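# Place one bread packet from the tray on each plate

## Task

Take bread packets off the tray so that each plate ends up with exactly one lying flat on it, while the remaining two packets stay on the tray. The tray, basket and plates must stay roughly where they began, with the basket still upright. At the finish, neither arm may be in contact with anything on the table.

## Robot and tools

Robot: two six-joint arms, left_arm and right_arm, each with a two-finger parallel gripper. The left base sits at (-0.029, +0.281, +0.041) m and the right base at (-0.048, -0.315, +0.003) m, both turned only slightly about z. A camera stand is fixed behind the arms. Each hand also carries a wrist camera and a chin camera. The cable on a wrist camera counts as part of the arm if it touches something.

Frames: the scene frame has its origin at table-top height, halfway between the two nominal bases. +x points out over the table, +z points up, and +y is toward left_arm. Arm names do not match left and right in the images. On a gripper, the fingers point along its own +z axis and open and close along its y axis. end_effector_position is the spot between the finger pads, about 1 cm short of the tips. Reported positions, quaternions (wxyz) and Hand targets are in the scene frame. Every offset you send is taken along the current Hand target's own axes, not along scene axes.

execute_actions(actions, cameras): actions is a list of actions. Each action is a table of up to 15 rows, and each row is one control step of 1/30 s. If a table has fewer rows, its last row repeats until step 15. Every row holds 14 numbers, each in [-1, 1]: dx, dy, dz, rx, ry, rz and opening for left_arm, then the same seven for right_arm. The six pose numbers are an offset from that arm's Hand target as it was when the action began, and every row is measured from that same start, not from the row before. Sending the same offset again therefore moves the arm further. On the pose scale, 1.0 means 0.6 m or 180 degrees; rx, ry and rz together form one rotation vector. The opening is absolute: +1 is fully open (0.094 m) and -1 is shut. To leave an arm alone, give it six zeros plus its current opening; a 0 in the opening slot is itself a command to half-close. Images are returned only for an empty actions list or for cameras you name, by name or with ["all"].

move(target, speed, blend, opening_speed, grip_force, blocking, cameras): target is either one 14-number row laid out as above, or a list of up to 15 such rows. Every row is an offset from the Hand targets at the start of the call, not from the previous row. Each gripper follows a straight line toward its target, with no avoidance of obstacles or of the other arm, and everything stops after 10 s. speed is in m/s, from 0.002 to 2.9 (default 0.25), with turns capped at twice that in rad/s; give one value, or one per target. blend, in metres, rounds the corners between listed targets; the default 0 stops at each. opening_speed is the rate at which the commanded opening changes, per second on the -1..+1 scale, at least 0.2. grip_force is the per-pad force cap in newtons, 10 to 50, given once or per arm. It stays in force until changed, and closing is slow below 50. blocking=false returns after about 0.5 s while the motion carries on. The result adds a "move:" line with the ending: done (at rest within 10 mm and 2 degrees), off_target, moving, held or fault. It also lists limits: paced means the sent pose was clipped; held means steps were withheld. Faster moves lag, stray and hit harder. Do not route a path close to an arm's own base, because the elbow can whip round; go around it instead.

wait(seconds, 0 to 3600) lets time pass and lets a running move continue. stop() brakes the current move. zoom_image(camera, region=[x0, y0, x1, y1]) enlarges part of the newest image from that camera, at most 504 by 504 pixels. read_manual(section="licences") only returns licence text. finished_scene(scene) ends the scene; call it only once the goal is met and stable.

Cameras (672x504): cam_head_left, cam_head_right, cam_left_wrist, cam_right_wrist, cam_left_wrist_chin, cam_right_wrist_chin. Calibration data is supplied, but each camera may be off by a few degrees or millimetres.

Reading results: "Hand target" is your last commanded pose after clipping, and it is the base for the next offset. "Tool commands" shows the current opening commands. grip_measured is the measured opening on the -1..+1 scale; the last entry of Joint positions is the same opening in metres. Joint velocities marked "within noise" mean the arm is still. Joint torques include gravity and friction, so they are unreliable as a contact signal. The controller limits each step's orientation change to 40 degrees from the measured orientation. Grippers often come to rest a few centimetres short of their target. A further execute_actions call, even one with all zeros, asks for that target again; or you can send the remaining distance as an offset. An arm that is blocked keeps pushing. To release it, command a target back beyond where the gripper actually is.

Gripping: bread packets are soft. Close with opening_speed, and perhaps a lower grip_force, and do not close much below the point of first contact, or the packet gets crushed. To let go, command an opening well above grip_measured. Set packets down flat and low, and release them only once they are still.

Avoid: dropping or flinging objects, fast impacts, hard pushes, anything leaving the table, tipping the basket, shifting the tray or plates, arm-to-arm contact (including closing a gripper on the other arm's fingers), and pressure on the camera cables. Holding loads or keeping an arm stretched out heats its motors. A MOTOR HOT line warns of this, and an OVER-TEMPERATURE FAULT folds that arm away for the rest of the scene. Finish with both grippers lifted clear of all objects.

Each tool is called after "Call:" as name(argument=value, ...) on one line, values as JSON.

## Session

Call:
execute_actions(actions=[])

Scene clock: 0.00 s.
left_arm: end_effector_position=(+0.1824, +0.0564, +0.2730) grip_measured=+1.000 end_effector_quat_wxyz=(+0.570, +0.156, +0.723, -0.358) | right_arm: end_effector_position=(+0.2098, -0.1979, +0.1657) grip_measured=+1.000 end_effector_quat_wxyz=(+0.574, -0.028, +0.766, +0.290)
Joint positions: left_arm=[-0.9 0.639 0.317 0.226 -0.108 -0.358 0.094] | right_arm=[0.229 0.508 0.105 0.224 -0.215 0.392 0.094]
Joint velocities: within noise
Joint torques (N m): no reading
Heat: left arm: 31 °C; right arm: 32 °C.
Hand target: left_arm +0.1825, +0.0564, +0.2881; +0.582, +0.152, +0.710, -0.367 | right_arm +0.2096, -0.1979, +0.1687; +0.576, -0.029, +0.764, +0.290
Tool commands: left_gripper/opening=+1.0 right_gripper/opening=+1.0
camera_calibration:
cam_left_wrist: T_world_to_cam=[[-0.61152, -0.71211, 0.34489, 0.05961], [-0.58535, 0.11388, -0.80274, 0.3588], [0.53236, -0.69277, -0.48647, 0.16759]] pos_world=[0.15726, 0.11769, 0.34899]
cam_right_wrist: T_world_to_cam=[[0.39072, -0.82529, -0.40772, -0.17603], [-0.67321, 0.04589, -0.73803, 0.3087], [0.62779, 0.56285, -0.53766, 0.15924]] pos_world=[0.17663, -0.24907, 0.24168]
cam_left_wrist_chin: T_world_to_cam=[[-0.62325, -0.7068, 0.33464, 0.06046], [0.05382, -0.46568, -0.88332, 0.23751], [0.78016, -0.53252, 0.32827, -0.08932]] pos_world=[0.09458, 0.10577, 0.21889]
cam_right_wrist_chin: T_world_to_cam=[[0.39743, -0.82005, -0.41179, -0.17545], [0.09896, 0.48444, -0.86921, 0.19912], [0.91228, 0.3047, 0.27368, -0.06596]] pos_world=[0.1102, -0.22024, 0.11888]

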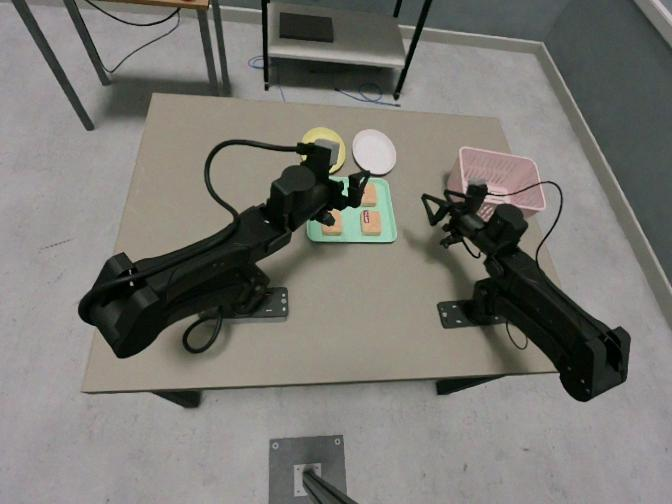

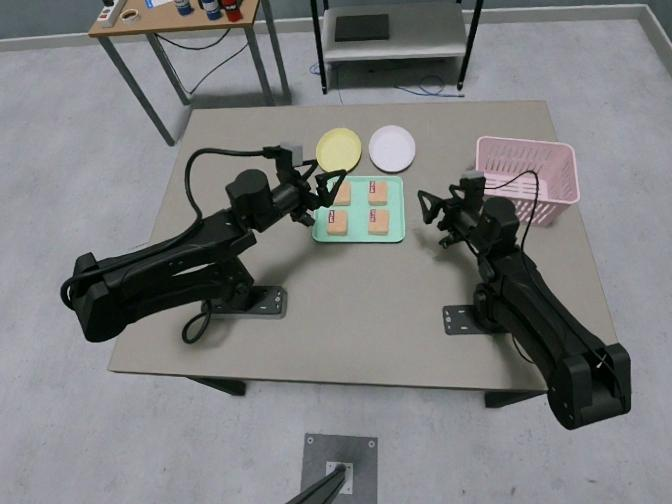

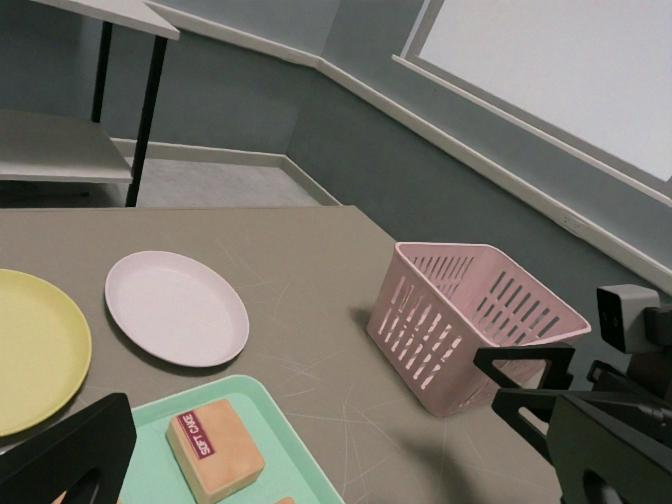

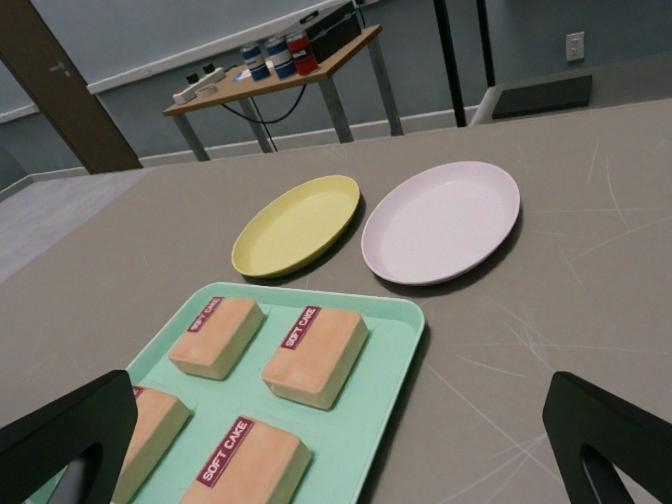

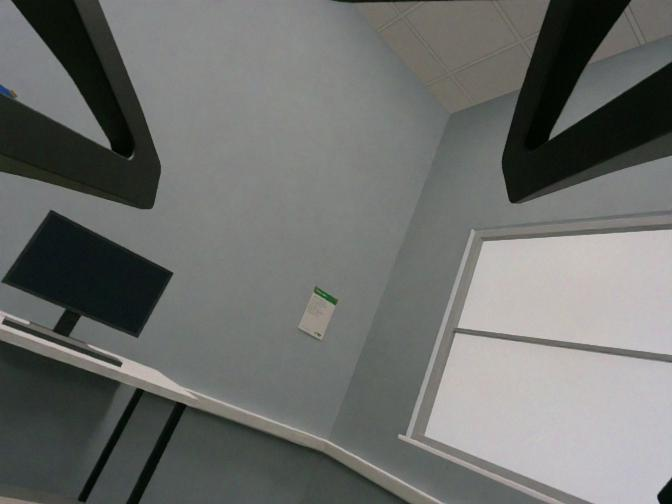

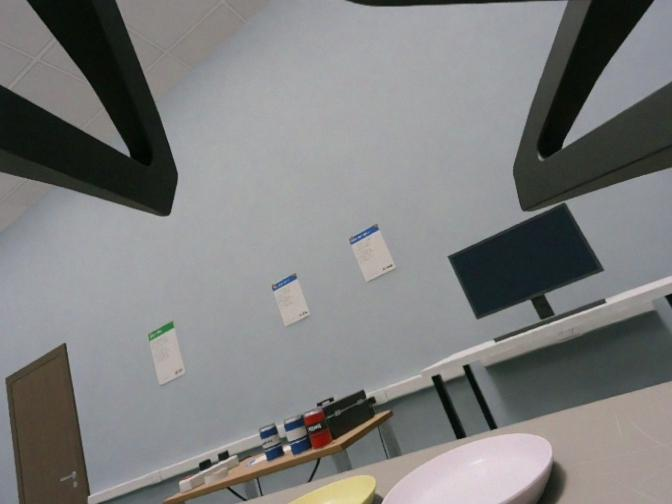

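Call:
move(target=[[-0.0592,0.3342,-0.2363,-0.2653,0.2812,-0.0468,1,0.0657,0.159,0.225,0.1927,0.2644,-0.023,1]], cameras=["cam_head_left","cam_head_right","cam_right_wrist","cam_right_wrist_chin"])

Scene clock: 82.93 s.
left_arm: end_effector_position=(+0.2135, +0.2965, +0.2473) grip_measured=+1.000 end_effector_quat_wxyz=(+0.199, -0.001, +0.980, -0.007) | right_arm: end_effector_position=(+0.2764, -0.0453, +0.1559) grip_measured=+1.000 end_effector_quat_wxyz=(+0.225, +0.000, +0.974, +0.009)
Joint positions: left_arm=[0.079 1.127 1.209 -1.253 0.051 0.085 0.094] | right_arm=[0.766 1.829 1.617 -1.024 0.315 0.77 0.094]
Joint torques (N m): left_arm=[0.43 -1.8 9.44 0.73 -0.08 0.08] | right_arm=[0.38 -8.44 8.98 0.58 0.16 0.1]
Heat: left arm: 35 °C; right arm: 37 °C.
Hand target: left_arm +0.2197, +0.3001, +0.2600; +0.216, +0.000, +0.976, +0.000 | right_arm +0.2768, -0.0430, +0.1498; +0.216, +0.000, +0.976, +0.000
Off the commanded pose: left_arm 0.015 m, 2 deg | right_arm 0.006 m, 1 deg.
move: off_target (left_arm)
cam_right_wrist: T_world_to_cam=[[0.01694, -0.99945, -0.02856, -0.04366], [-0.9998, -0.01664, -0.01069, 0.31335], [0.01021, 0.02874, -0.99953, 0.24475]] pos_world=[0.31152, -0.04545, 0.24674]
cam_right_wrist_chin: T_world_to_cam=[[0.01831, -0.99911, -0.03789, -0.04231], [-0.5889, 0.01985, -0.80796, 0.26965], [0.808, 0.0371, -0.58801, -0.0195]] pos_world=[0.17533, -0.0469, 0.20479]

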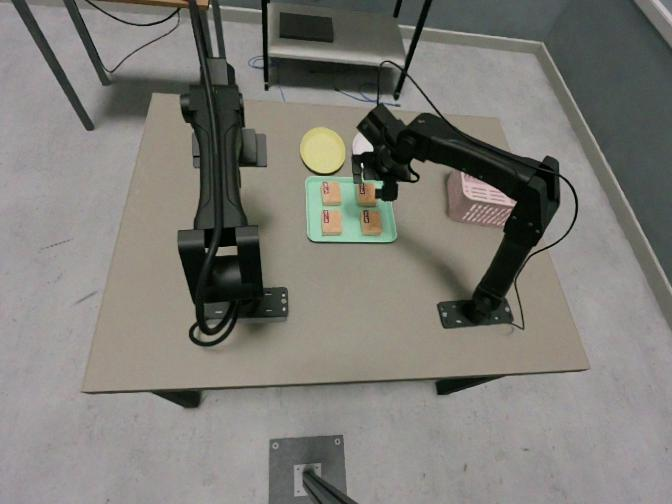

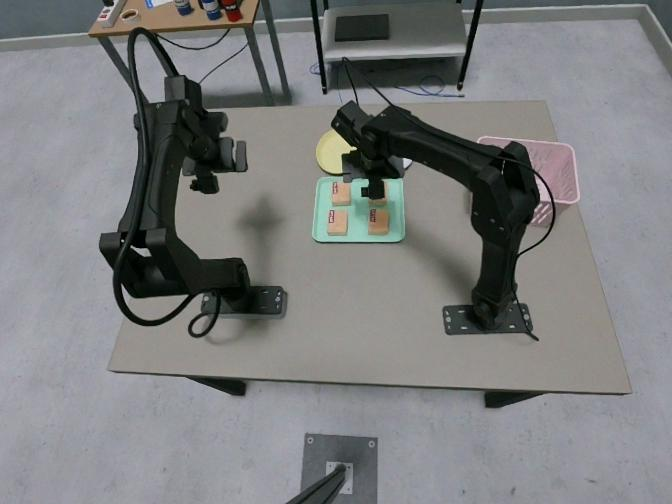

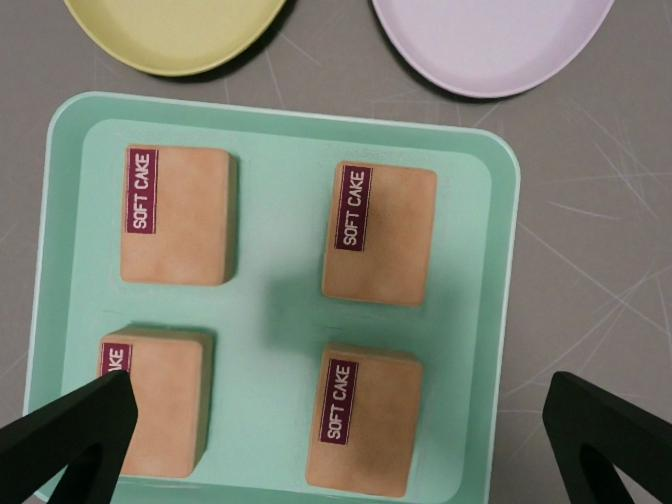

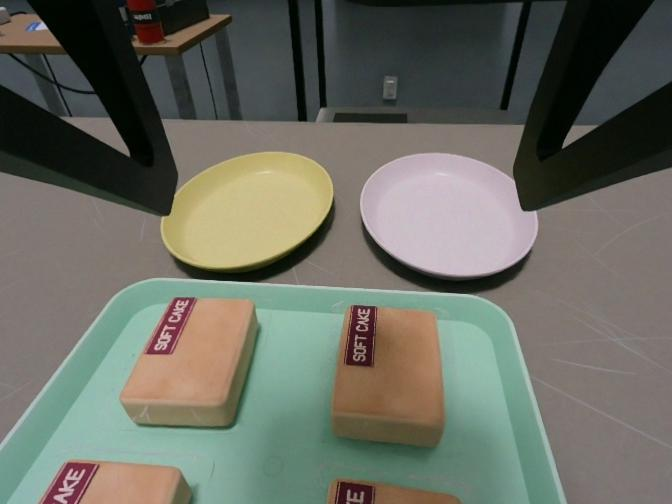

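Call:
move(target=[[0,0,0,0,0,0,1,-0.0245,-0.025,0.1217,0.0124,0,0.0267,0.5]], cameras=["cam_right_wrist","cam_right_wrist_chin"])

Scene clock: 114.80 s.
left_arm: end_effector_position=(+0.2135, +0.2966, +0.2473) grip_measured=+1.000 end_effector_quat_wxyz=(+0.199, -0.001, +0.980, -0.007) | right_arm: end_effector_position=(+0.3190, -0.0592, +0.1031) grip_measured=+0.501 end_effector_quat_wxyz=(+0.224, +0.045, +0.974, -0.002)
Joint positions: left_arm=[0.079 1.127 1.209 -1.253 0.051 0.085 0.094] | right_arm=[0.674 1.945 1.562 -0.858 0.315 0.77 0.071]
Joint torques (N m): left_arm=[0.43 -1.78 9.44 0.72 -0.08 0.09] | right_arm=[-0.06 -9.39 7.1 0.85 0.15 0.06]
Heat: left arm: 37 °C; right arm: 35 °C.
Hand target: left_arm +0.2197, +0.3002, +0.2600; +0.216, -0.001, +0.976, +0.000 | right_arm +0.3211, -0.0579, +0.0900; +0.216, +0.045, +0.975, -0.010
Off the commanded pose: left_arm 0.015 m, 2 deg | right_arm 0.013 m, 1 deg.
move: off_target (right_arm)
cam_right_wrist: T_world_to_cam=[[-0.07564, -0.9968, -0.02588, -0.03045], [-0.99709, 0.07586, -0.00747, 0.35936], [0.0094, 0.02524, -0.99964, 0.19201]] pos_world=[0.35421, -0.06246, 0.19384]
cam_right_wrist_chin: T_world_to_cam=[[-0.07432, -0.99661, -0.03526, -0.02961], [-0.58732, 0.07232, -0.80612, 0.25475], [0.80593, -0.0392, -0.59071, -0.08789]] pos_world=[0.21825, -0.05137, 0.1524]

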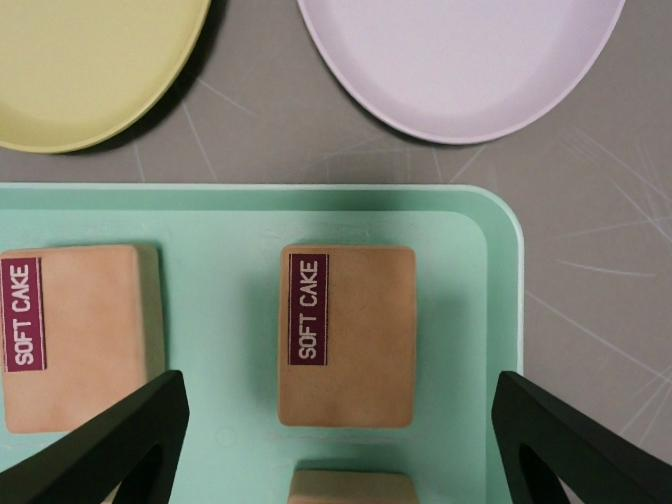

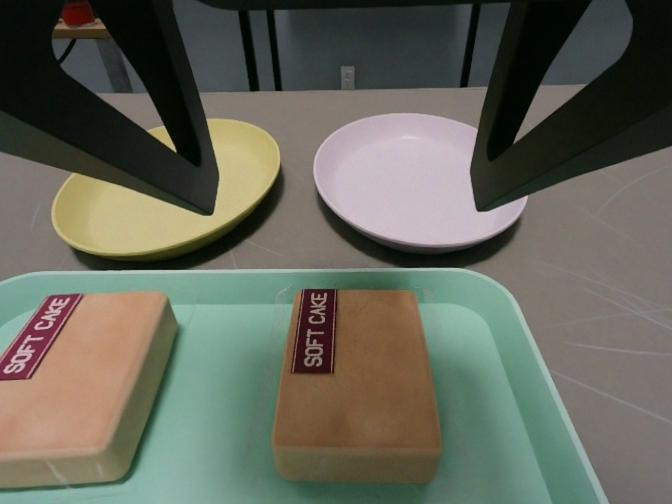

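Call:
move(target=[[0,0,0,0,0,0,1,0.052,0,0.1192,0,0,0,0.5]], speed=0.1, cameras=["cam_right_wrist_chin"])

Call:
move(target=[[0,0,0,0,0,0,1,0,0,0,0,0,0,0.05]], opening_speed=0.3, grip_force=20, cameras=["cam_right_wrist","cam_right_wrist_chin"])

Scene clock: 125.97 s.
left_arm: end_effector_position=(+0.2135, +0.2966, +0.2473) grip_measured=+1.000 end_effector_quat_wxyz=(+0.199, -0.001, +0.980, -0.007) | right_arm: end_effector_position=(+0.3248, -0.0540, +0.0304) grip_measured=+0.501 end_effector_quat_wxyz=(+0.229, +0.046, +0.972, +0.002)
Joint positions: left_arm=[0.079 1.127 1.209 -1.253 0.051 0.085 0.094] | right_arm=[0.674 2.039 1.393 -0.581 0.315 0.77 0.071]
Joint torques (N m): left_arm=[0.43 -1.78 9.44 0.72 -0.09 0.08] | right_arm=[-0.34 -9.85 5.72 0.89 0.13 0.03]
Heat: left arm: 37 °C; right arm: 35 °C.
Hand target: left_arm +0.2197, +0.3002, +0.2600; +0.216, -0.001, +0.976, +0.000 | right_arm +0.3230, -0.0581, +0.0120; +0.216, +0.045, +0.975, -0.010
Off the commanded pose: left_arm 0.015 m, 2 deg | right_arm 0.019 m, 2 deg.
move: off_target (right_arm)
cam_right_wrist_chin: T_world_to_cam=[[-0.07386, -0.99625, -0.04513, -0.02633], [-0.57903, 0.07969, -0.8114, 0.19706], [0.81195, -0.0338, -0.58274, -0.13731]] pos_world=[0.22365, -0.04657, 0.07869]

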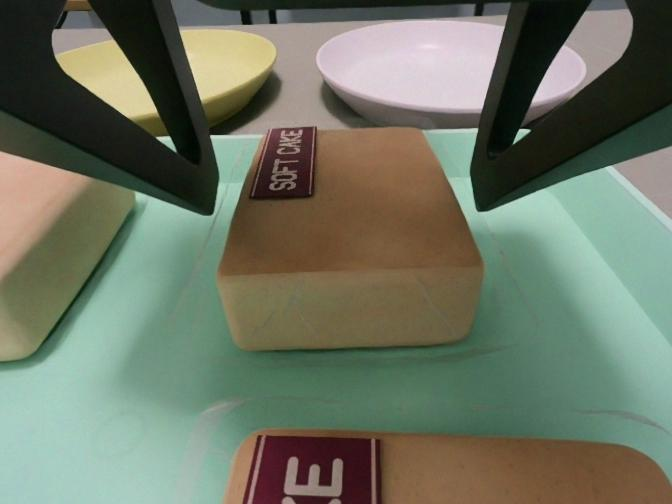

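Scene clock: 128.67 s.
left_arm: end_effector_position=(+0.2135, +0.2966, +0.2473) grip_measured=+1.000 end_effector_quat_wxyz=(+0.199, -0.001, +0.980, -0.007) | right_arm: end_effector_position=(+0.3275, -0.0528, +0.0317) grip_measured=+0.113 end_effector_quat_wxyz=(+0.235, +0.047, +0.971, +0.005)
Joint positions: left_arm=[0.079 1.127 1.209 -1.253 0.051 0.085 0.094] | right_arm=[0.674 2.039 1.393 -0.569 0.32 0.77 0.052]
Joint torques (N m): left_arm=[0.43 -1.78 9.44 0.73 -0.09 0.09] | right_arm=[-0.35 -9.89 5.78 0.8 0.09 0.04]
Heat: left arm: 37 °C; right arm: 35 °C.
Hand target: left_arm +0.2197, +0.3002, +0.2600; +0.216, -0.001, +0.976, +0.000 | right_arm +0.3230, -0.0580, +0.0120; +0.216, +0.045, +0.975, -0.010
Off the commanded pose: left_arm 0.015 m, 2 deg | right_arm 0.021 m, 3 deg.
grip_force (N): 20, 20
move: done
cam_right_wrist: T_world_to_cam=[[-0.07632, -0.99623, -0.0413, -0.02456], [-0.99656, 0.07756, -0.02932, 0.36748], [0.03241, 0.03892, -0.99872, 0.11362]] pos_world=[0.36066, -0.05739, 0.12323]
cam_right_wrist_chin: T_world_to_cam=[[-0.07468, -0.99592, -0.05059, -0.02444], [-0.56851, 0.0842, -0.81836, 0.19657], [0.81928, -0.03235, -0.57248, -0.14126]] pos_world=[0.22566, -0.04547, 0.07876]

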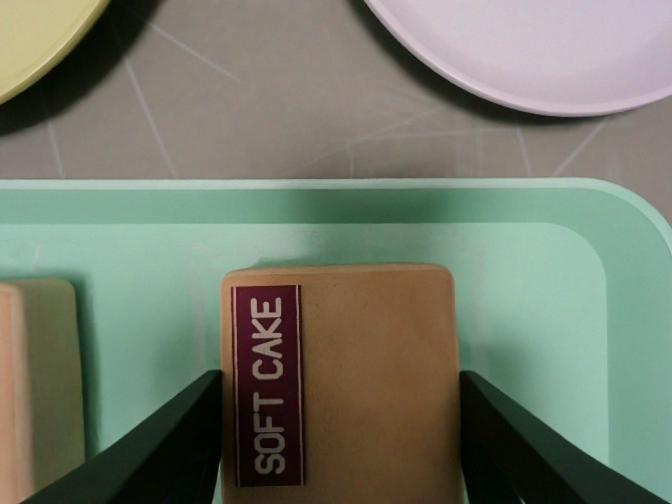

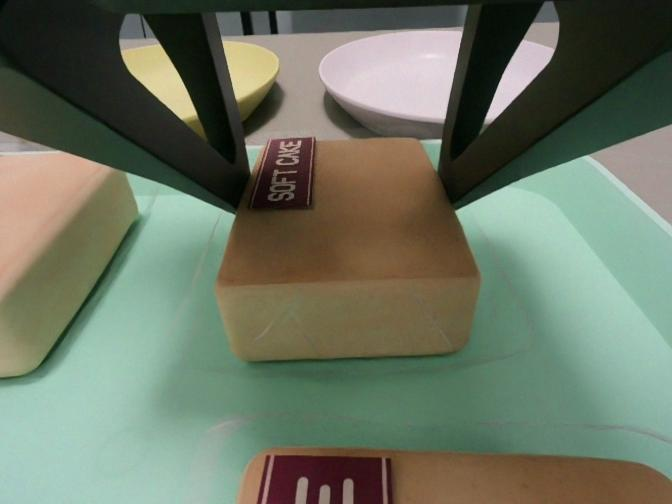

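Call:
move(target=[[0,0,0,0,0,0,1,0,0,0,0,0,0,0.4],[0,0,0,0,0,0,1,0.016,-0.005,0.0183,0,0,0,0.4],[0,0,0,0,0,0,1,0.016,-0.005,0.0183,0,0,0,0.04]], speed=0.05, grip_force=25, cameras=["cam_right_wrist_chin"])

Scene clock: 146.13 s.
left_arm: end_effector_position=(+0.2135, +0.2966, +0.2473) grip_measured=+1.000 end_effector_quat_wxyz=(+0.199, -0.001, +0.980, -0.007) | right_arm: end_effector_position=(+0.3294, -0.0514, +0.0263) grip_measured=+0.202 end_effector_quat_wxyz=(+0.245, +0.049, +0.968, +0.013)
Joint positions: left_arm=[0.079 1.127 1.209 -1.253 0.051 0.085 0.094] | right_arm=[0.674 2.039 1.359 -0.508 0.322 0.77 0.056]
Joint torques (N m): left_arm=[0.43 -1.78 9.44 0.73 -0.09 0.09] | right_arm=[-0.14 -9.35 4.44 0.78 0.08 0.06]
Heat: left arm: 37 °C; right arm: 34 °C.
Hand target: left_arm +0.2197, +0.3002, +0.2600; +0.216, -0.001, +0.976, +0.000 | right_arm +0.3186, -0.0607, -0.0021; +0.216, +0.045, +0.975, -0.010
Off the commanded pose: left_arm 0.015 m, 2 deg | right_arm 0.032 m, 4 deg.
grip_force (N): 25, 25
move: off_target (right_arm); target 3's new opening was sent with right_arm's hand 0.032 m and 4 deg from that target
cam_right_wrist_chin: T_world_to_cam=[[-0.07373, -0.99491, -0.06865, -0.02293], [-0.55139, 0.09803, -0.82847, 0.18839], [0.83098, -0.02323, -0.55582, -0.1498]] pos_world=[0.22666, -0.04476, 0.07124]

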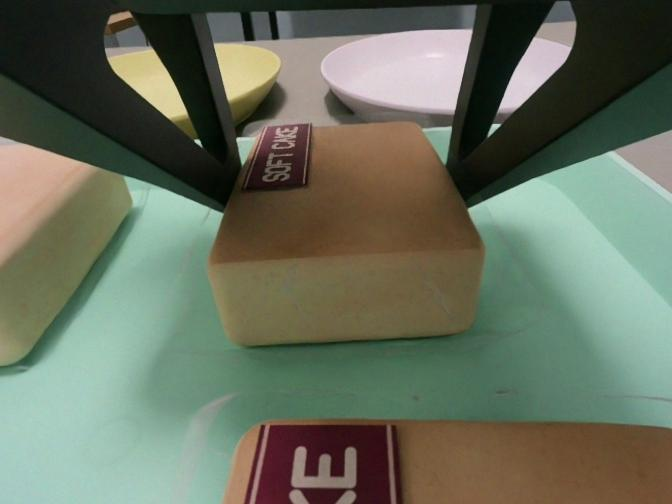

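Call:
move(target=[[0,0,0,0,0,0,1,-0.095,0.005,-0.18,0,0,0,0.04]], speed=0.12, grip_force=30, cameras=["cam_right_wrist","cam_right_wrist_chin"])

Scene clock: 161.43 s.
left_arm: end_effector_position=(+0.2135, +0.2966, +0.2473) grip_measured=+1.000 end_effector_quat_wxyz=(+0.199, -0.001, +0.980, -0.007) | right_arm: end_effector_position=(+0.3225, -0.0580, +0.1021) grip_measured=+0.041 end_effector_quat_wxyz=(+0.207, +0.041, +0.977, -0.020)
Joint positions: left_arm=[0.079 1.127 1.209 -1.253 0.051 0.085 0.094] | right_arm=[0.671 2.004 1.655 -0.943 0.316 0.768 0.049]
Joint torques (N m): left_arm=[0.43 -1.78 9.44 0.73 -0.09 0.08] | right_arm=[-0.38 -15.64 8.85 0.52 0.12 0.01]
Heat: left arm: 37 °C; right arm: 34 °C.
Hand target: left_arm +0.2197, +0.3002, +0.2600; +0.216, -0.001, +0.976, +0.000 | right_arm +0.3249, -0.0582, +0.1200; +0.216, +0.045, +0.975, -0.010
Off the commanded pose: left_arm 0.015 m, 2 deg | right_arm 0.018 m, 2 deg.
grip_force (N): 30, 30
move: off_target (right_arm)
cam_right_wrist: T_world_to_cam=[[-0.07712, -0.99695, 0.01189, -0.03233], [-0.99664, 0.07741, 0.02685, 0.35933], [-0.02768, -0.00978, -0.99957, 0.20089]] pos_world=[0.36119, -0.05809, 0.19154]
cam_right_wrist_chin: T_world_to_cam=[[-0.0761, -0.9971, 0.00249, -0.0315], [-0.61681, 0.04511, -0.78582, 0.26186], [0.78342, -0.06133, -0.61845, -0.08249]] pos_world=[0.22374, -0.04828, 0.15484]

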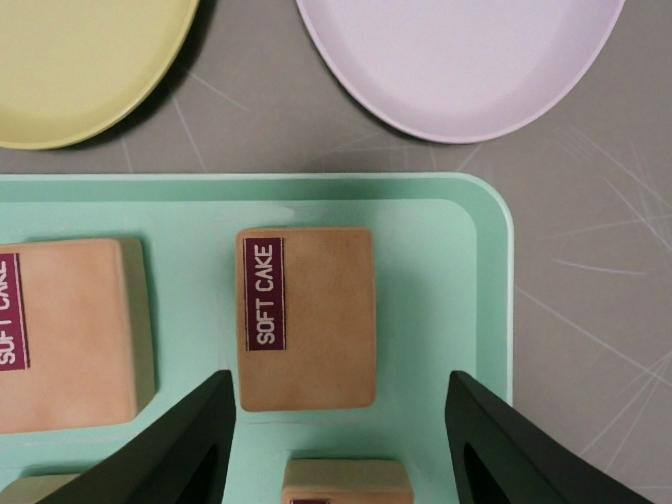

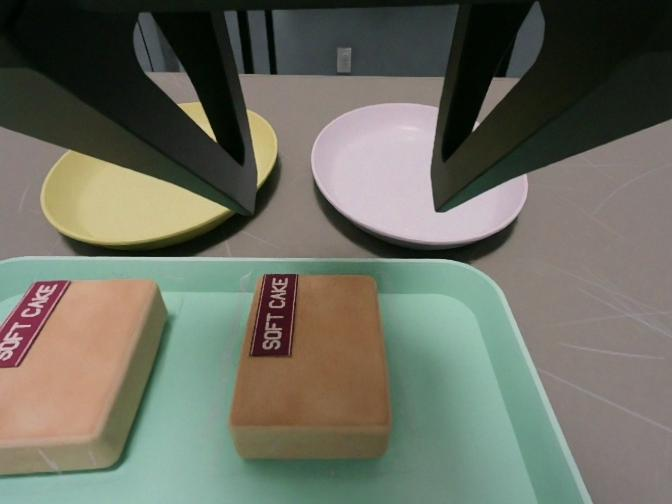

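Call:
move(target=[[0,0,0,0,0,0,1,0.0167,0.015,0.0475,0,0,0,0.5],[0,0,0,0,0,0,1,0.087,0.015,0.1985,0,0,0,0.5]], speed=0.1, grip_force=50, cameras=["cam_right_wrist","cam_right_wrist_chin"])

Scene clock: 189.80 s.
left_arm: end_effector_position=(+0.2135, +0.2966, +0.2473) grip_measured=+1.000 end_effector_quat_wxyz=(+0.199, -0.001, +0.980, -0.007) | right_arm: end_effector_position=(+0.3353, -0.0465, +0.0149) grip_measured=+0.500 end_effector_quat_wxyz=(+0.233, +0.049, +0.971, +0.006)
Joint positions: left_arm=[0.079 1.127 1.209 -1.253 0.051 0.085 0.094] | right_arm=[0.671 2.1 1.415 -0.529 0.315 0.771 0.07]
Joint torques (N m): left_arm=[0.43 -1.8 9.44 0.73 -0.09 0.08] | right_arm=[0.47 -9.58 5.23 0.92 0.15 0.07]
Heat: left arm: 38 °C; right arm: 35 °C.
Hand target: left_arm +0.2197, +0.3002, +0.2600; +0.216, -0.001, +0.976, +0.000 | right_arm +0.3286, -0.0496, -0.0102; +0.216, +0.045, +0.975, -0.010
Off the commanded pose: left_arm 0.015 m, 2 deg | right_arm 0.026 m, 3 deg.
move: off_target (right_arm)
cam_right_wrist: T_world_to_cam=[[-0.07875, -0.99586, -0.04532, -0.01743], [-0.99645, 0.07999, -0.02623, 0.37436], [0.02974, 0.0431, -0.99863, 0.09744]] pos_world=[0.36876, -0.0515, 0.10633]
cam_right_wrist_chin: T_world_to_cam=[[-0.07723, -0.99552, -0.05457, -0.01754], [-0.57062, 0.08902, -0.81638, 0.18766], [0.81758, -0.03191, -0.57493, -0.15648]] pos_world=[0.23366, -0.03916, 0.06228]

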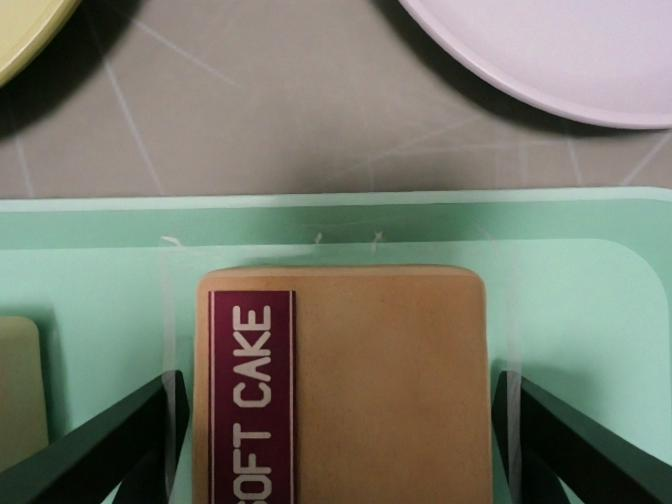

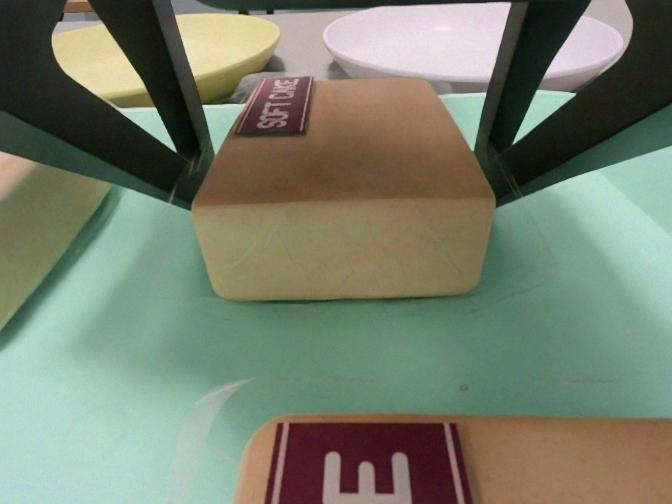

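Call:
move(target=[[0,0,0,0,0,0,1,0,0,0,0,0,0,0.03]], opening_speed=0.3)

Call:
move(target=[[0,0,0,0,0,0,1,-0.095,0.005,-0.196,0,0,0,0.03]], speed=0.1, cameras=["cam_right_wrist","cam_right_wrist_chin","cam_head_right"])

Scene clock: 195.30 s.
left_arm: end_effector_position=(+0.2135, +0.2966, +0.2473) grip_measured=+1.000 end_effector_quat_wxyz=(+0.199, -0.001, +0.980, -0.007) | right_arm: end_effector_position=(+0.3355, -0.0463, +0.0150) grip_measured=+0.272 end_effector_quat_wxyz=(+0.234, +0.049, +0.971, +0.007)
Joint positions: left_arm=[0.079 1.127 1.209 -1.253 0.051 0.085 0.094] | right_arm=[0.671 2.1 1.415 -0.528 0.315 0.771 0.06]
Joint torques (N m): left_arm=[0.43 -1.78 9.44 0.72 -0.09 0.08] | right_arm=[0.49 -9.54 5.27 0.91 0.15 0.08]
Heat: left arm: 38 °C; right arm: 35 °C.
Hand target: left_arm +0.2197, +0.3002, +0.2600; +0.216, -0.001, +0.976, +0.000 | right_arm +0.3286, -0.0495, -0.0102; +0.216, +0.045, +0.975, -0.010
Off the commanded pose: left_arm 0.015 m, 2 deg | right_arm 0.026 m, 3 deg.
move: done

Scene clock: 197.57 s.
left_arm: end_effector_position=(+0.2135, +0.2966, +0.2473) grip_measured=+1.000 end_effector_quat_wxyz=(+0.199, -0.001, +0.980, -0.007) | right_arm: end_effector_position=(+0.3304, -0.0509, +0.0974) grip_measured=+0.262 end_effector_quat_wxyz=(+0.201, +0.042, +0.978, -0.026)
Joint positions: left_arm=[0.079 1.127 1.209 -1.253 0.051 0.085 0.094] | right_arm=[0.671 2.063 1.728 -0.973 0.315 0.771 0.059]
Joint torques (N m): left_arm=[0.43 -1.8 9.44 0.73 -0.08 0.08] | right_arm=[0.55 -17.14 8.98 0.5 0.15 0.09]
Heat: left arm: 38 °C; right arm: 35 °C.
Hand target: left_arm +0.2197, +0.3002, +0.2600; +0.216, -0.001, +0.976, +0.000 | right_arm +0.3310, -0.0468, +0.1206; +0.216, +0.045, +0.975, -0.010
Off the commanded pose: left_arm 0.015 m, 2 deg | right_arm 0.023 m, 3 deg.
move: off_target (right_arm)
cam_right_wrist: T_world_to_cam=[[-0.07954, -0.99658, 0.02225, -0.0248], [-0.99603, 0.08035, 0.0384, 0.36553], [-0.04006, -0.01911, -0.99901, 0.20002]] pos_world=[0.37011, -0.05027, 0.18634]
cam_right_wrist_chin: T_world_to_cam=[[-0.07864, -0.99682, 0.01281, -0.02391], [-0.62626, 0.0394, -0.77862, 0.26479], [0.77564, -0.06926, -0.62737, -0.08819]] pos_world=[0.23235, -0.04037, 0.15115]
Images, in order (width x height): cam_head_right 672x504, cam_right_wrist 672x504, cam_right_wrist_chin 672x504.

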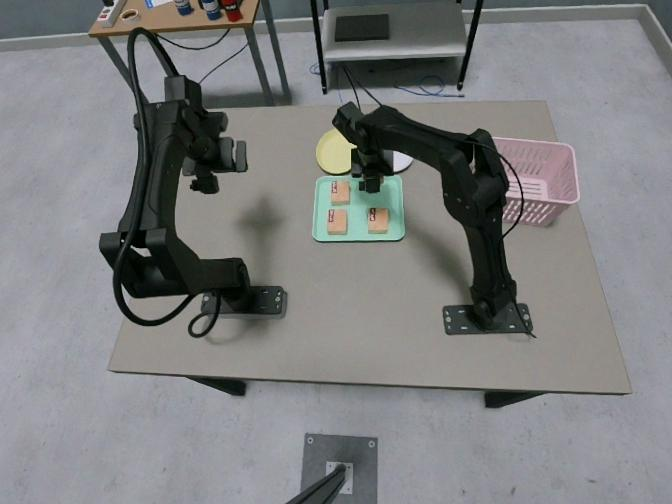

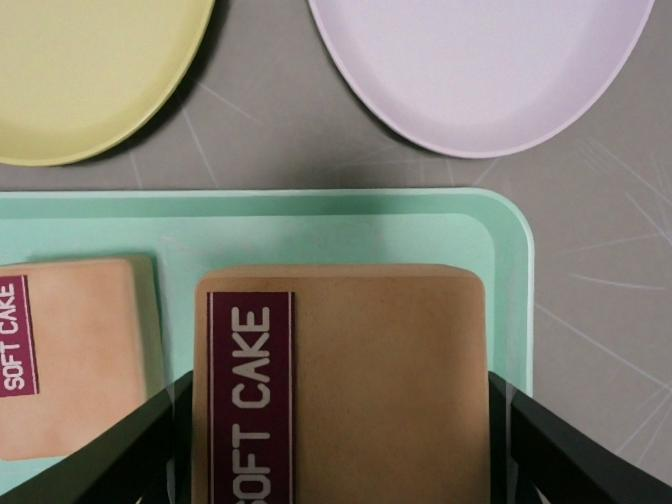

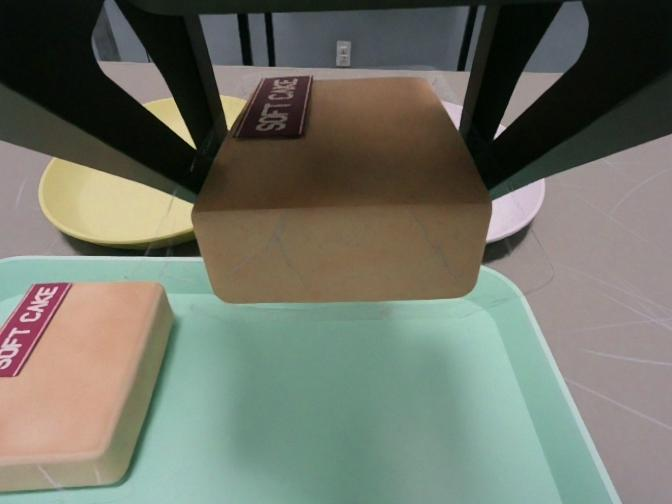

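Call:
move(target=[[0,0,0,0,0,0,1,-0.2175,-0.0968,0.0934,0,-0.022,0,0.03]], speed=0.12, cameras=["cam_right_wrist","cam_right_wrist_chin"])

Scene clock: 215.57 s.
left_arm: end_effector_position=(+0.2135, +0.2966, +0.2473) grip_measured=+1.000 end_effector_quat_wxyz=(+0.199, -0.001, +0.980, -0.007) | right_arm: end_effector_position=(+0.4652, -0.1198, +0.1386) grip_measured=+0.262 end_effector_quat_wxyz=(+0.264, +0.050, +0.963, -0.005)
Joint positions: left_arm=[0.079 1.127 1.209 -1.253 0.051 0.085 0.094] | right_arm=[0.387 2.247 2.119 -0.967 0.253 0.485 0.059]
Joint torques (N m): left_arm=[0.44 -1.78 9.44 0.73 -0.09 0.09] | right_arm=[0.2 -12.15 9.35 0.84 0.08 -0.02]
Heat: left arm: 38 °C; right arm: 36 °C.
Hand target: left_arm +0.2197, +0.3002, +0.2600; +0.216, -0.001, +0.976, +0.000 | right_arm +0.4669, -0.1177, +0.1248; +0.250, +0.045, +0.967, -0.011
Off the commanded pose: left_arm 0.015 m, 2 deg | right_arm 0.014 m, 2 deg.
move: off_target (right_arm)
cam_right_wrist: T_world_to_cam=[[-0.085, -0.99604, -0.02597, -0.07434], [-0.99216, 0.08701, -0.0897, 0.52055], [0.0916, 0.01814, -0.99563, 0.188]] pos_world=[0.49293, -0.12275, 0.23194]
cam_right_wrist_chin: T_world_to_cam=[[-0.08282, -0.99594, -0.03522, -0.07379], [-0.51841, 0.07324, -0.85199, 0.34802], [0.85111, -0.05231, -0.52237, -0.21923]] pos_world=[0.36089, -0.11045, 0.1794]

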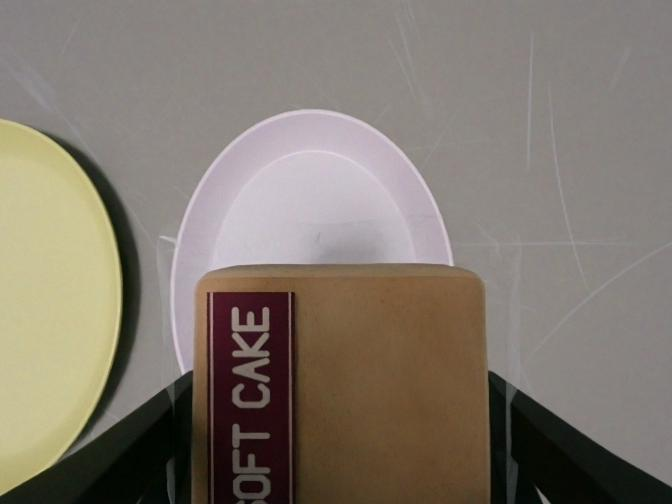

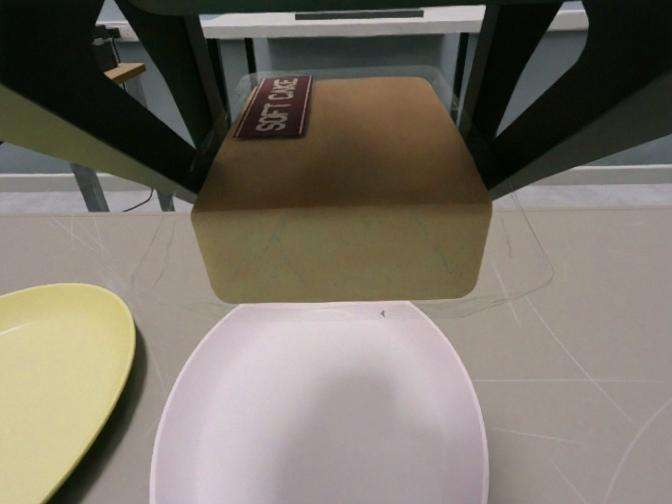

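Call:
move(target=[[0,0,0,0,0,0,1,-0.0233,0.0192,0.013,0,0,0,0.03],[0,0,0,0,0,0,1,0.0737,0.0192,0.188,0,0,0,0.03]], speed=0.08, cameras=["cam_right_wrist","cam_right_wrist_chin"])

Scene clock: 238.40 s.
left_arm: end_effector_position=(+0.2135, +0.2966, +0.2473) grip_measured=+1.000 end_effector_quat_wxyz=(+0.199, -0.001, +0.980, -0.007) | right_arm: end_effector_position=(+0.4866, -0.1096, +0.0287) grip_measured=+0.262 end_effector_quat_wxyz=(+0.264, +0.050, +0.963, -0.005)
Joint positions: left_arm=[0.079 1.127 1.209 -1.253 0.051 0.085 0.094] | right_arm=[0.387 2.392 1.93 -0.632 0.253 0.485 0.059]
Joint torques (N m): left_arm=[0.43 -1.8 9.44 0.72 -0.09 0.09] | right_arm=[0.44 -13.26 6.64 1.11 0.1 0.02]
Heat: left arm: 38 °C; right arm: 38 °C.
Hand target: left_arm +0.2197, +0.3002, +0.2600; +0.216, -0.001, +0.976, +0.000 | right_arm +0.4839, -0.1077, +0.0047; +0.250, +0.045, +0.967, -0.011
Off the commanded pose: left_arm 0.015 m, 2 deg | right_arm 0.024 m, 2 deg.
move: off_target (right_arm)
cam_right_wrist: T_world_to_cam=[[-0.08494, -0.99603, -0.02655, -0.06528], [-0.99207, 0.08702, -0.09065, 0.53103], [0.0926, 0.01864, -0.99553, 0.07608]] pos_world=[0.51423, -0.11265, 0.12214]
cam_right_wrist_chin: T_world_to_cam=[[-0.08283, -0.99592, -0.03574, -0.0657], [-0.51751, 0.07363, -0.8525, 0.26438], [0.85166, -0.05211, -0.5215, -0.29462]] pos_world=[0.38229, -0.10025, 0.0694]

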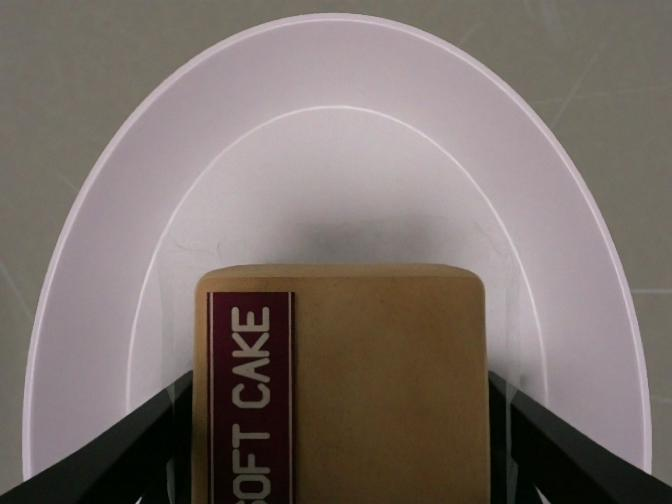

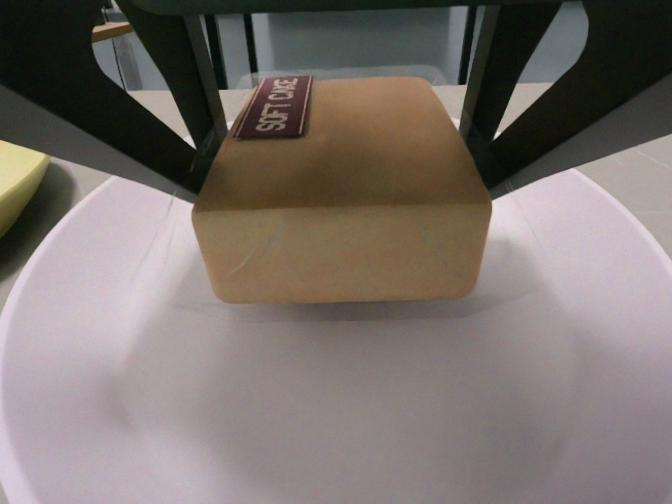

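Call:
move(target=[[0,0,0,0,0,0,1,0.0117,0,0.0222,0,0,0,0.03]], speed=0.05, cameras=["cam_right_wrist_chin"])

Scene clock: 243.27 s.
left_arm: end_effector_position=(+0.2135, +0.2966, +0.2473) grip_measured=+1.000 end_effector_quat_wxyz=(+0.199, -0.001, +0.980, -0.007) | right_arm: end_effector_position=(+0.4897, -0.1081, +0.0195) grip_measured=+0.262 end_effector_quat_wxyz=(+0.271, +0.051, +0.961, -0.001)
Joint positions: left_arm=[0.079 1.127 1.209 -1.253 0.051 0.085 0.094] | right_arm=[0.387 2.405 1.909 -0.583 0.253 0.485 0.059]
Joint torques (N m): left_arm=[0.44 -1.8 9.44 0.72 -0.08 0.08] | right_arm=[0.4 -12.82 6.19 1.1 0.1 0.01]
Heat: left arm: 38 °C; right arm: 37 °C.
Hand target: left_arm +0.2197, +0.3002, +0.2600; +0.216, -0.001, +0.976, +0.000 | right_arm +0.4842, -0.1077, -0.0102; +0.250, +0.045, +0.967, -0.011
Off the commanded pose: left_arm 0.015 m, 2 deg | right_arm 0.030 m, 3 deg.
move: off_target (right_arm)
cam_right_wrist_chin: T_world_to_cam=[[-0.0823, -0.99568, -0.04305, -0.06441], [-0.50623, 0.07897, -0.85877, 0.25323], [0.85846, -0.04888, -0.51055, -0.3052]] pos_world=[0.3849, -0.09905, 0.05887]

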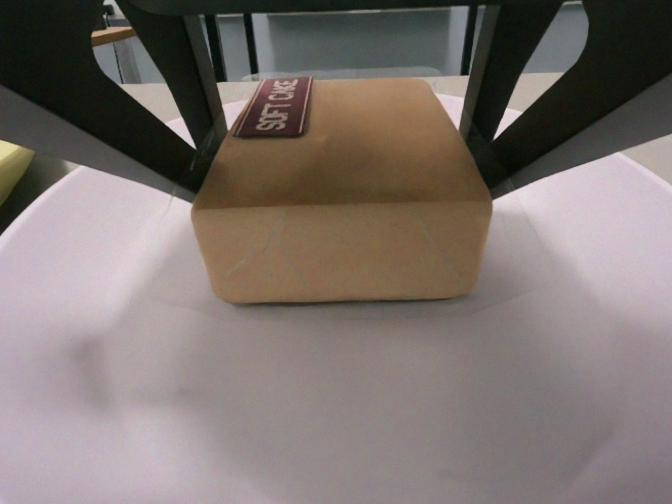

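Call:
move(target=[[0,0,0,0,0,0,1,0,0,0,0,0,0,0.45]], opening_speed=0.3)

Call:
move(target=[[0,0,0,0,0,0,1,-0.113,0,-0.204,0,0,0,0.45]], speed=0.12, cameras=["cam_right_wrist","cam_right_wrist_chin"])

Scene clock: 250.93 s.
left_arm: end_effector_position=(+0.2135, +0.2966, +0.2473) grip_measured=+1.000 end_effector_quat_wxyz=(+0.199, -0.001, +0.980, -0.007) | right_arm: end_effector_position=(+0.4897, -0.1081, +0.0182) grip_measured=+0.452 end_effector_quat_wxyz=(+0.270, +0.051, +0.962, -0.002)
Joint positions: left_arm=[0.079 1.127 1.209 -1.253 0.051 0.085 0.094] | right_arm=[0.387 2.408 1.909 -0.582 0.253 0.485 0.068]
Joint torques (N m): left_arm=[0.43 -1.8 9.44 0.73 -0.09 0.08] | right_arm=[0.42 -13 6.27 1.08 0.09 0.01]
Heat: left arm: 39 °C; right arm: 36 °C.
Hand target: left_arm +0.2197, +0.3002, +0.2600; +0.216, -0.001, +0.976, +0.000 | right_arm +0.4842, -0.1077, -0.0103; +0.250, +0.045, +0.967, -0.011
Off the commanded pose: left_arm 0.015 m, 2 deg | right_arm 0.029 m, 3 deg.
move: done

Scene clock: 253.30 s.
left_arm: end_effector_position=(+0.2135, +0.2966, +0.2473) grip_measured=+1.000 end_effector_quat_wxyz=(+0.199, -0.001, +0.980, -0.007) | right_arm: end_effector_position=(+0.4845, -0.1106, +0.1302) grip_measured=+0.452 end_effector_quat_wxyz=(+0.253, +0.048, +0.966, -0.011)
Joint positions: left_arm=[0.079 1.127 1.209 -1.253 0.051 0.085 0.094] | right_arm=[0.387 2.408 2.375 -1.088 0.253 0.484 0.068]
Joint torques (N m): left_arm=[0.44 -1.8 9.43 0.72 -0.08 0.09] | right_arm=[0.42 -15.68 9.16 0.78 0.09 0.02]
Heat: left arm: 39 °C; right arm: 36 °C.
Hand target: left_arm +0.2197, +0.3002, +0.2600; +0.216, -0.001, +0.976, +0.000 | right_arm +0.4842, -0.1077, +0.1297; +0.250, +0.045, +0.967, -0.011
Off the commanded pose: left_arm 0.015 m, 2 deg | right_arm 0.003 m, 1 deg.
move: done
cam_right_wrist: T_world_to_cam=[[-0.08439, -0.99636, -0.01232, -0.06596], [-0.9941, 0.08503, -0.0674, 0.53594], [0.0682, 0.00656, -0.99765, 0.18807]] pos_world=[0.51438, -0.11252, 0.22294]
cam_right_wrist_chin: T_world_to_cam=[[-0.08253, -0.99635, -0.02154, -0.06529], [-0.5383, 0.06276, -0.84042, 0.35719], [0.8387, -0.05777, -0.54151, -0.23166]] pos_world=[0.38118, -0.10086, 0.17333]

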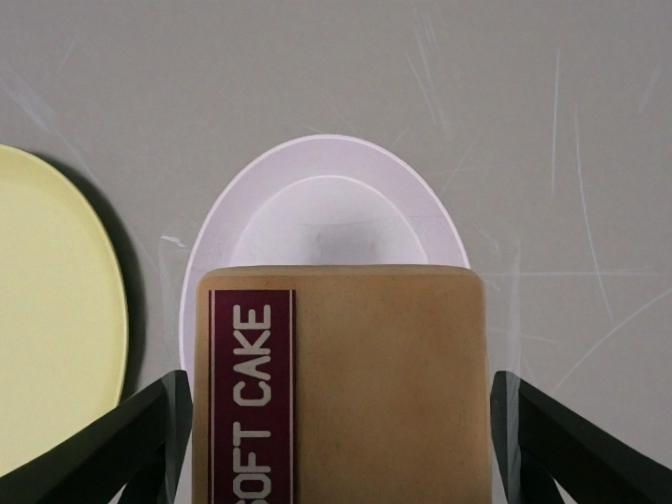

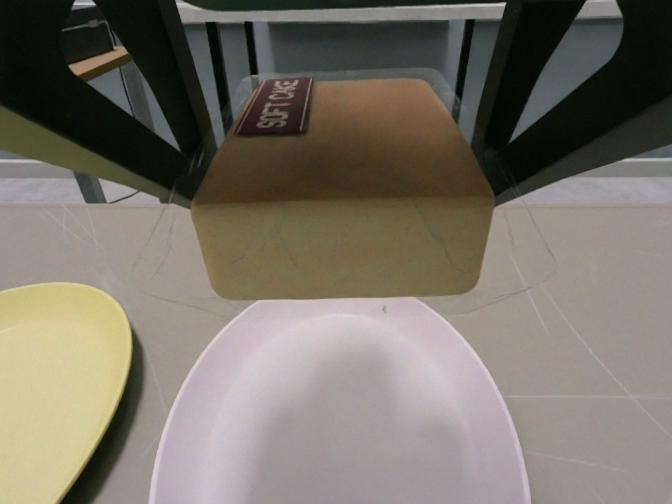

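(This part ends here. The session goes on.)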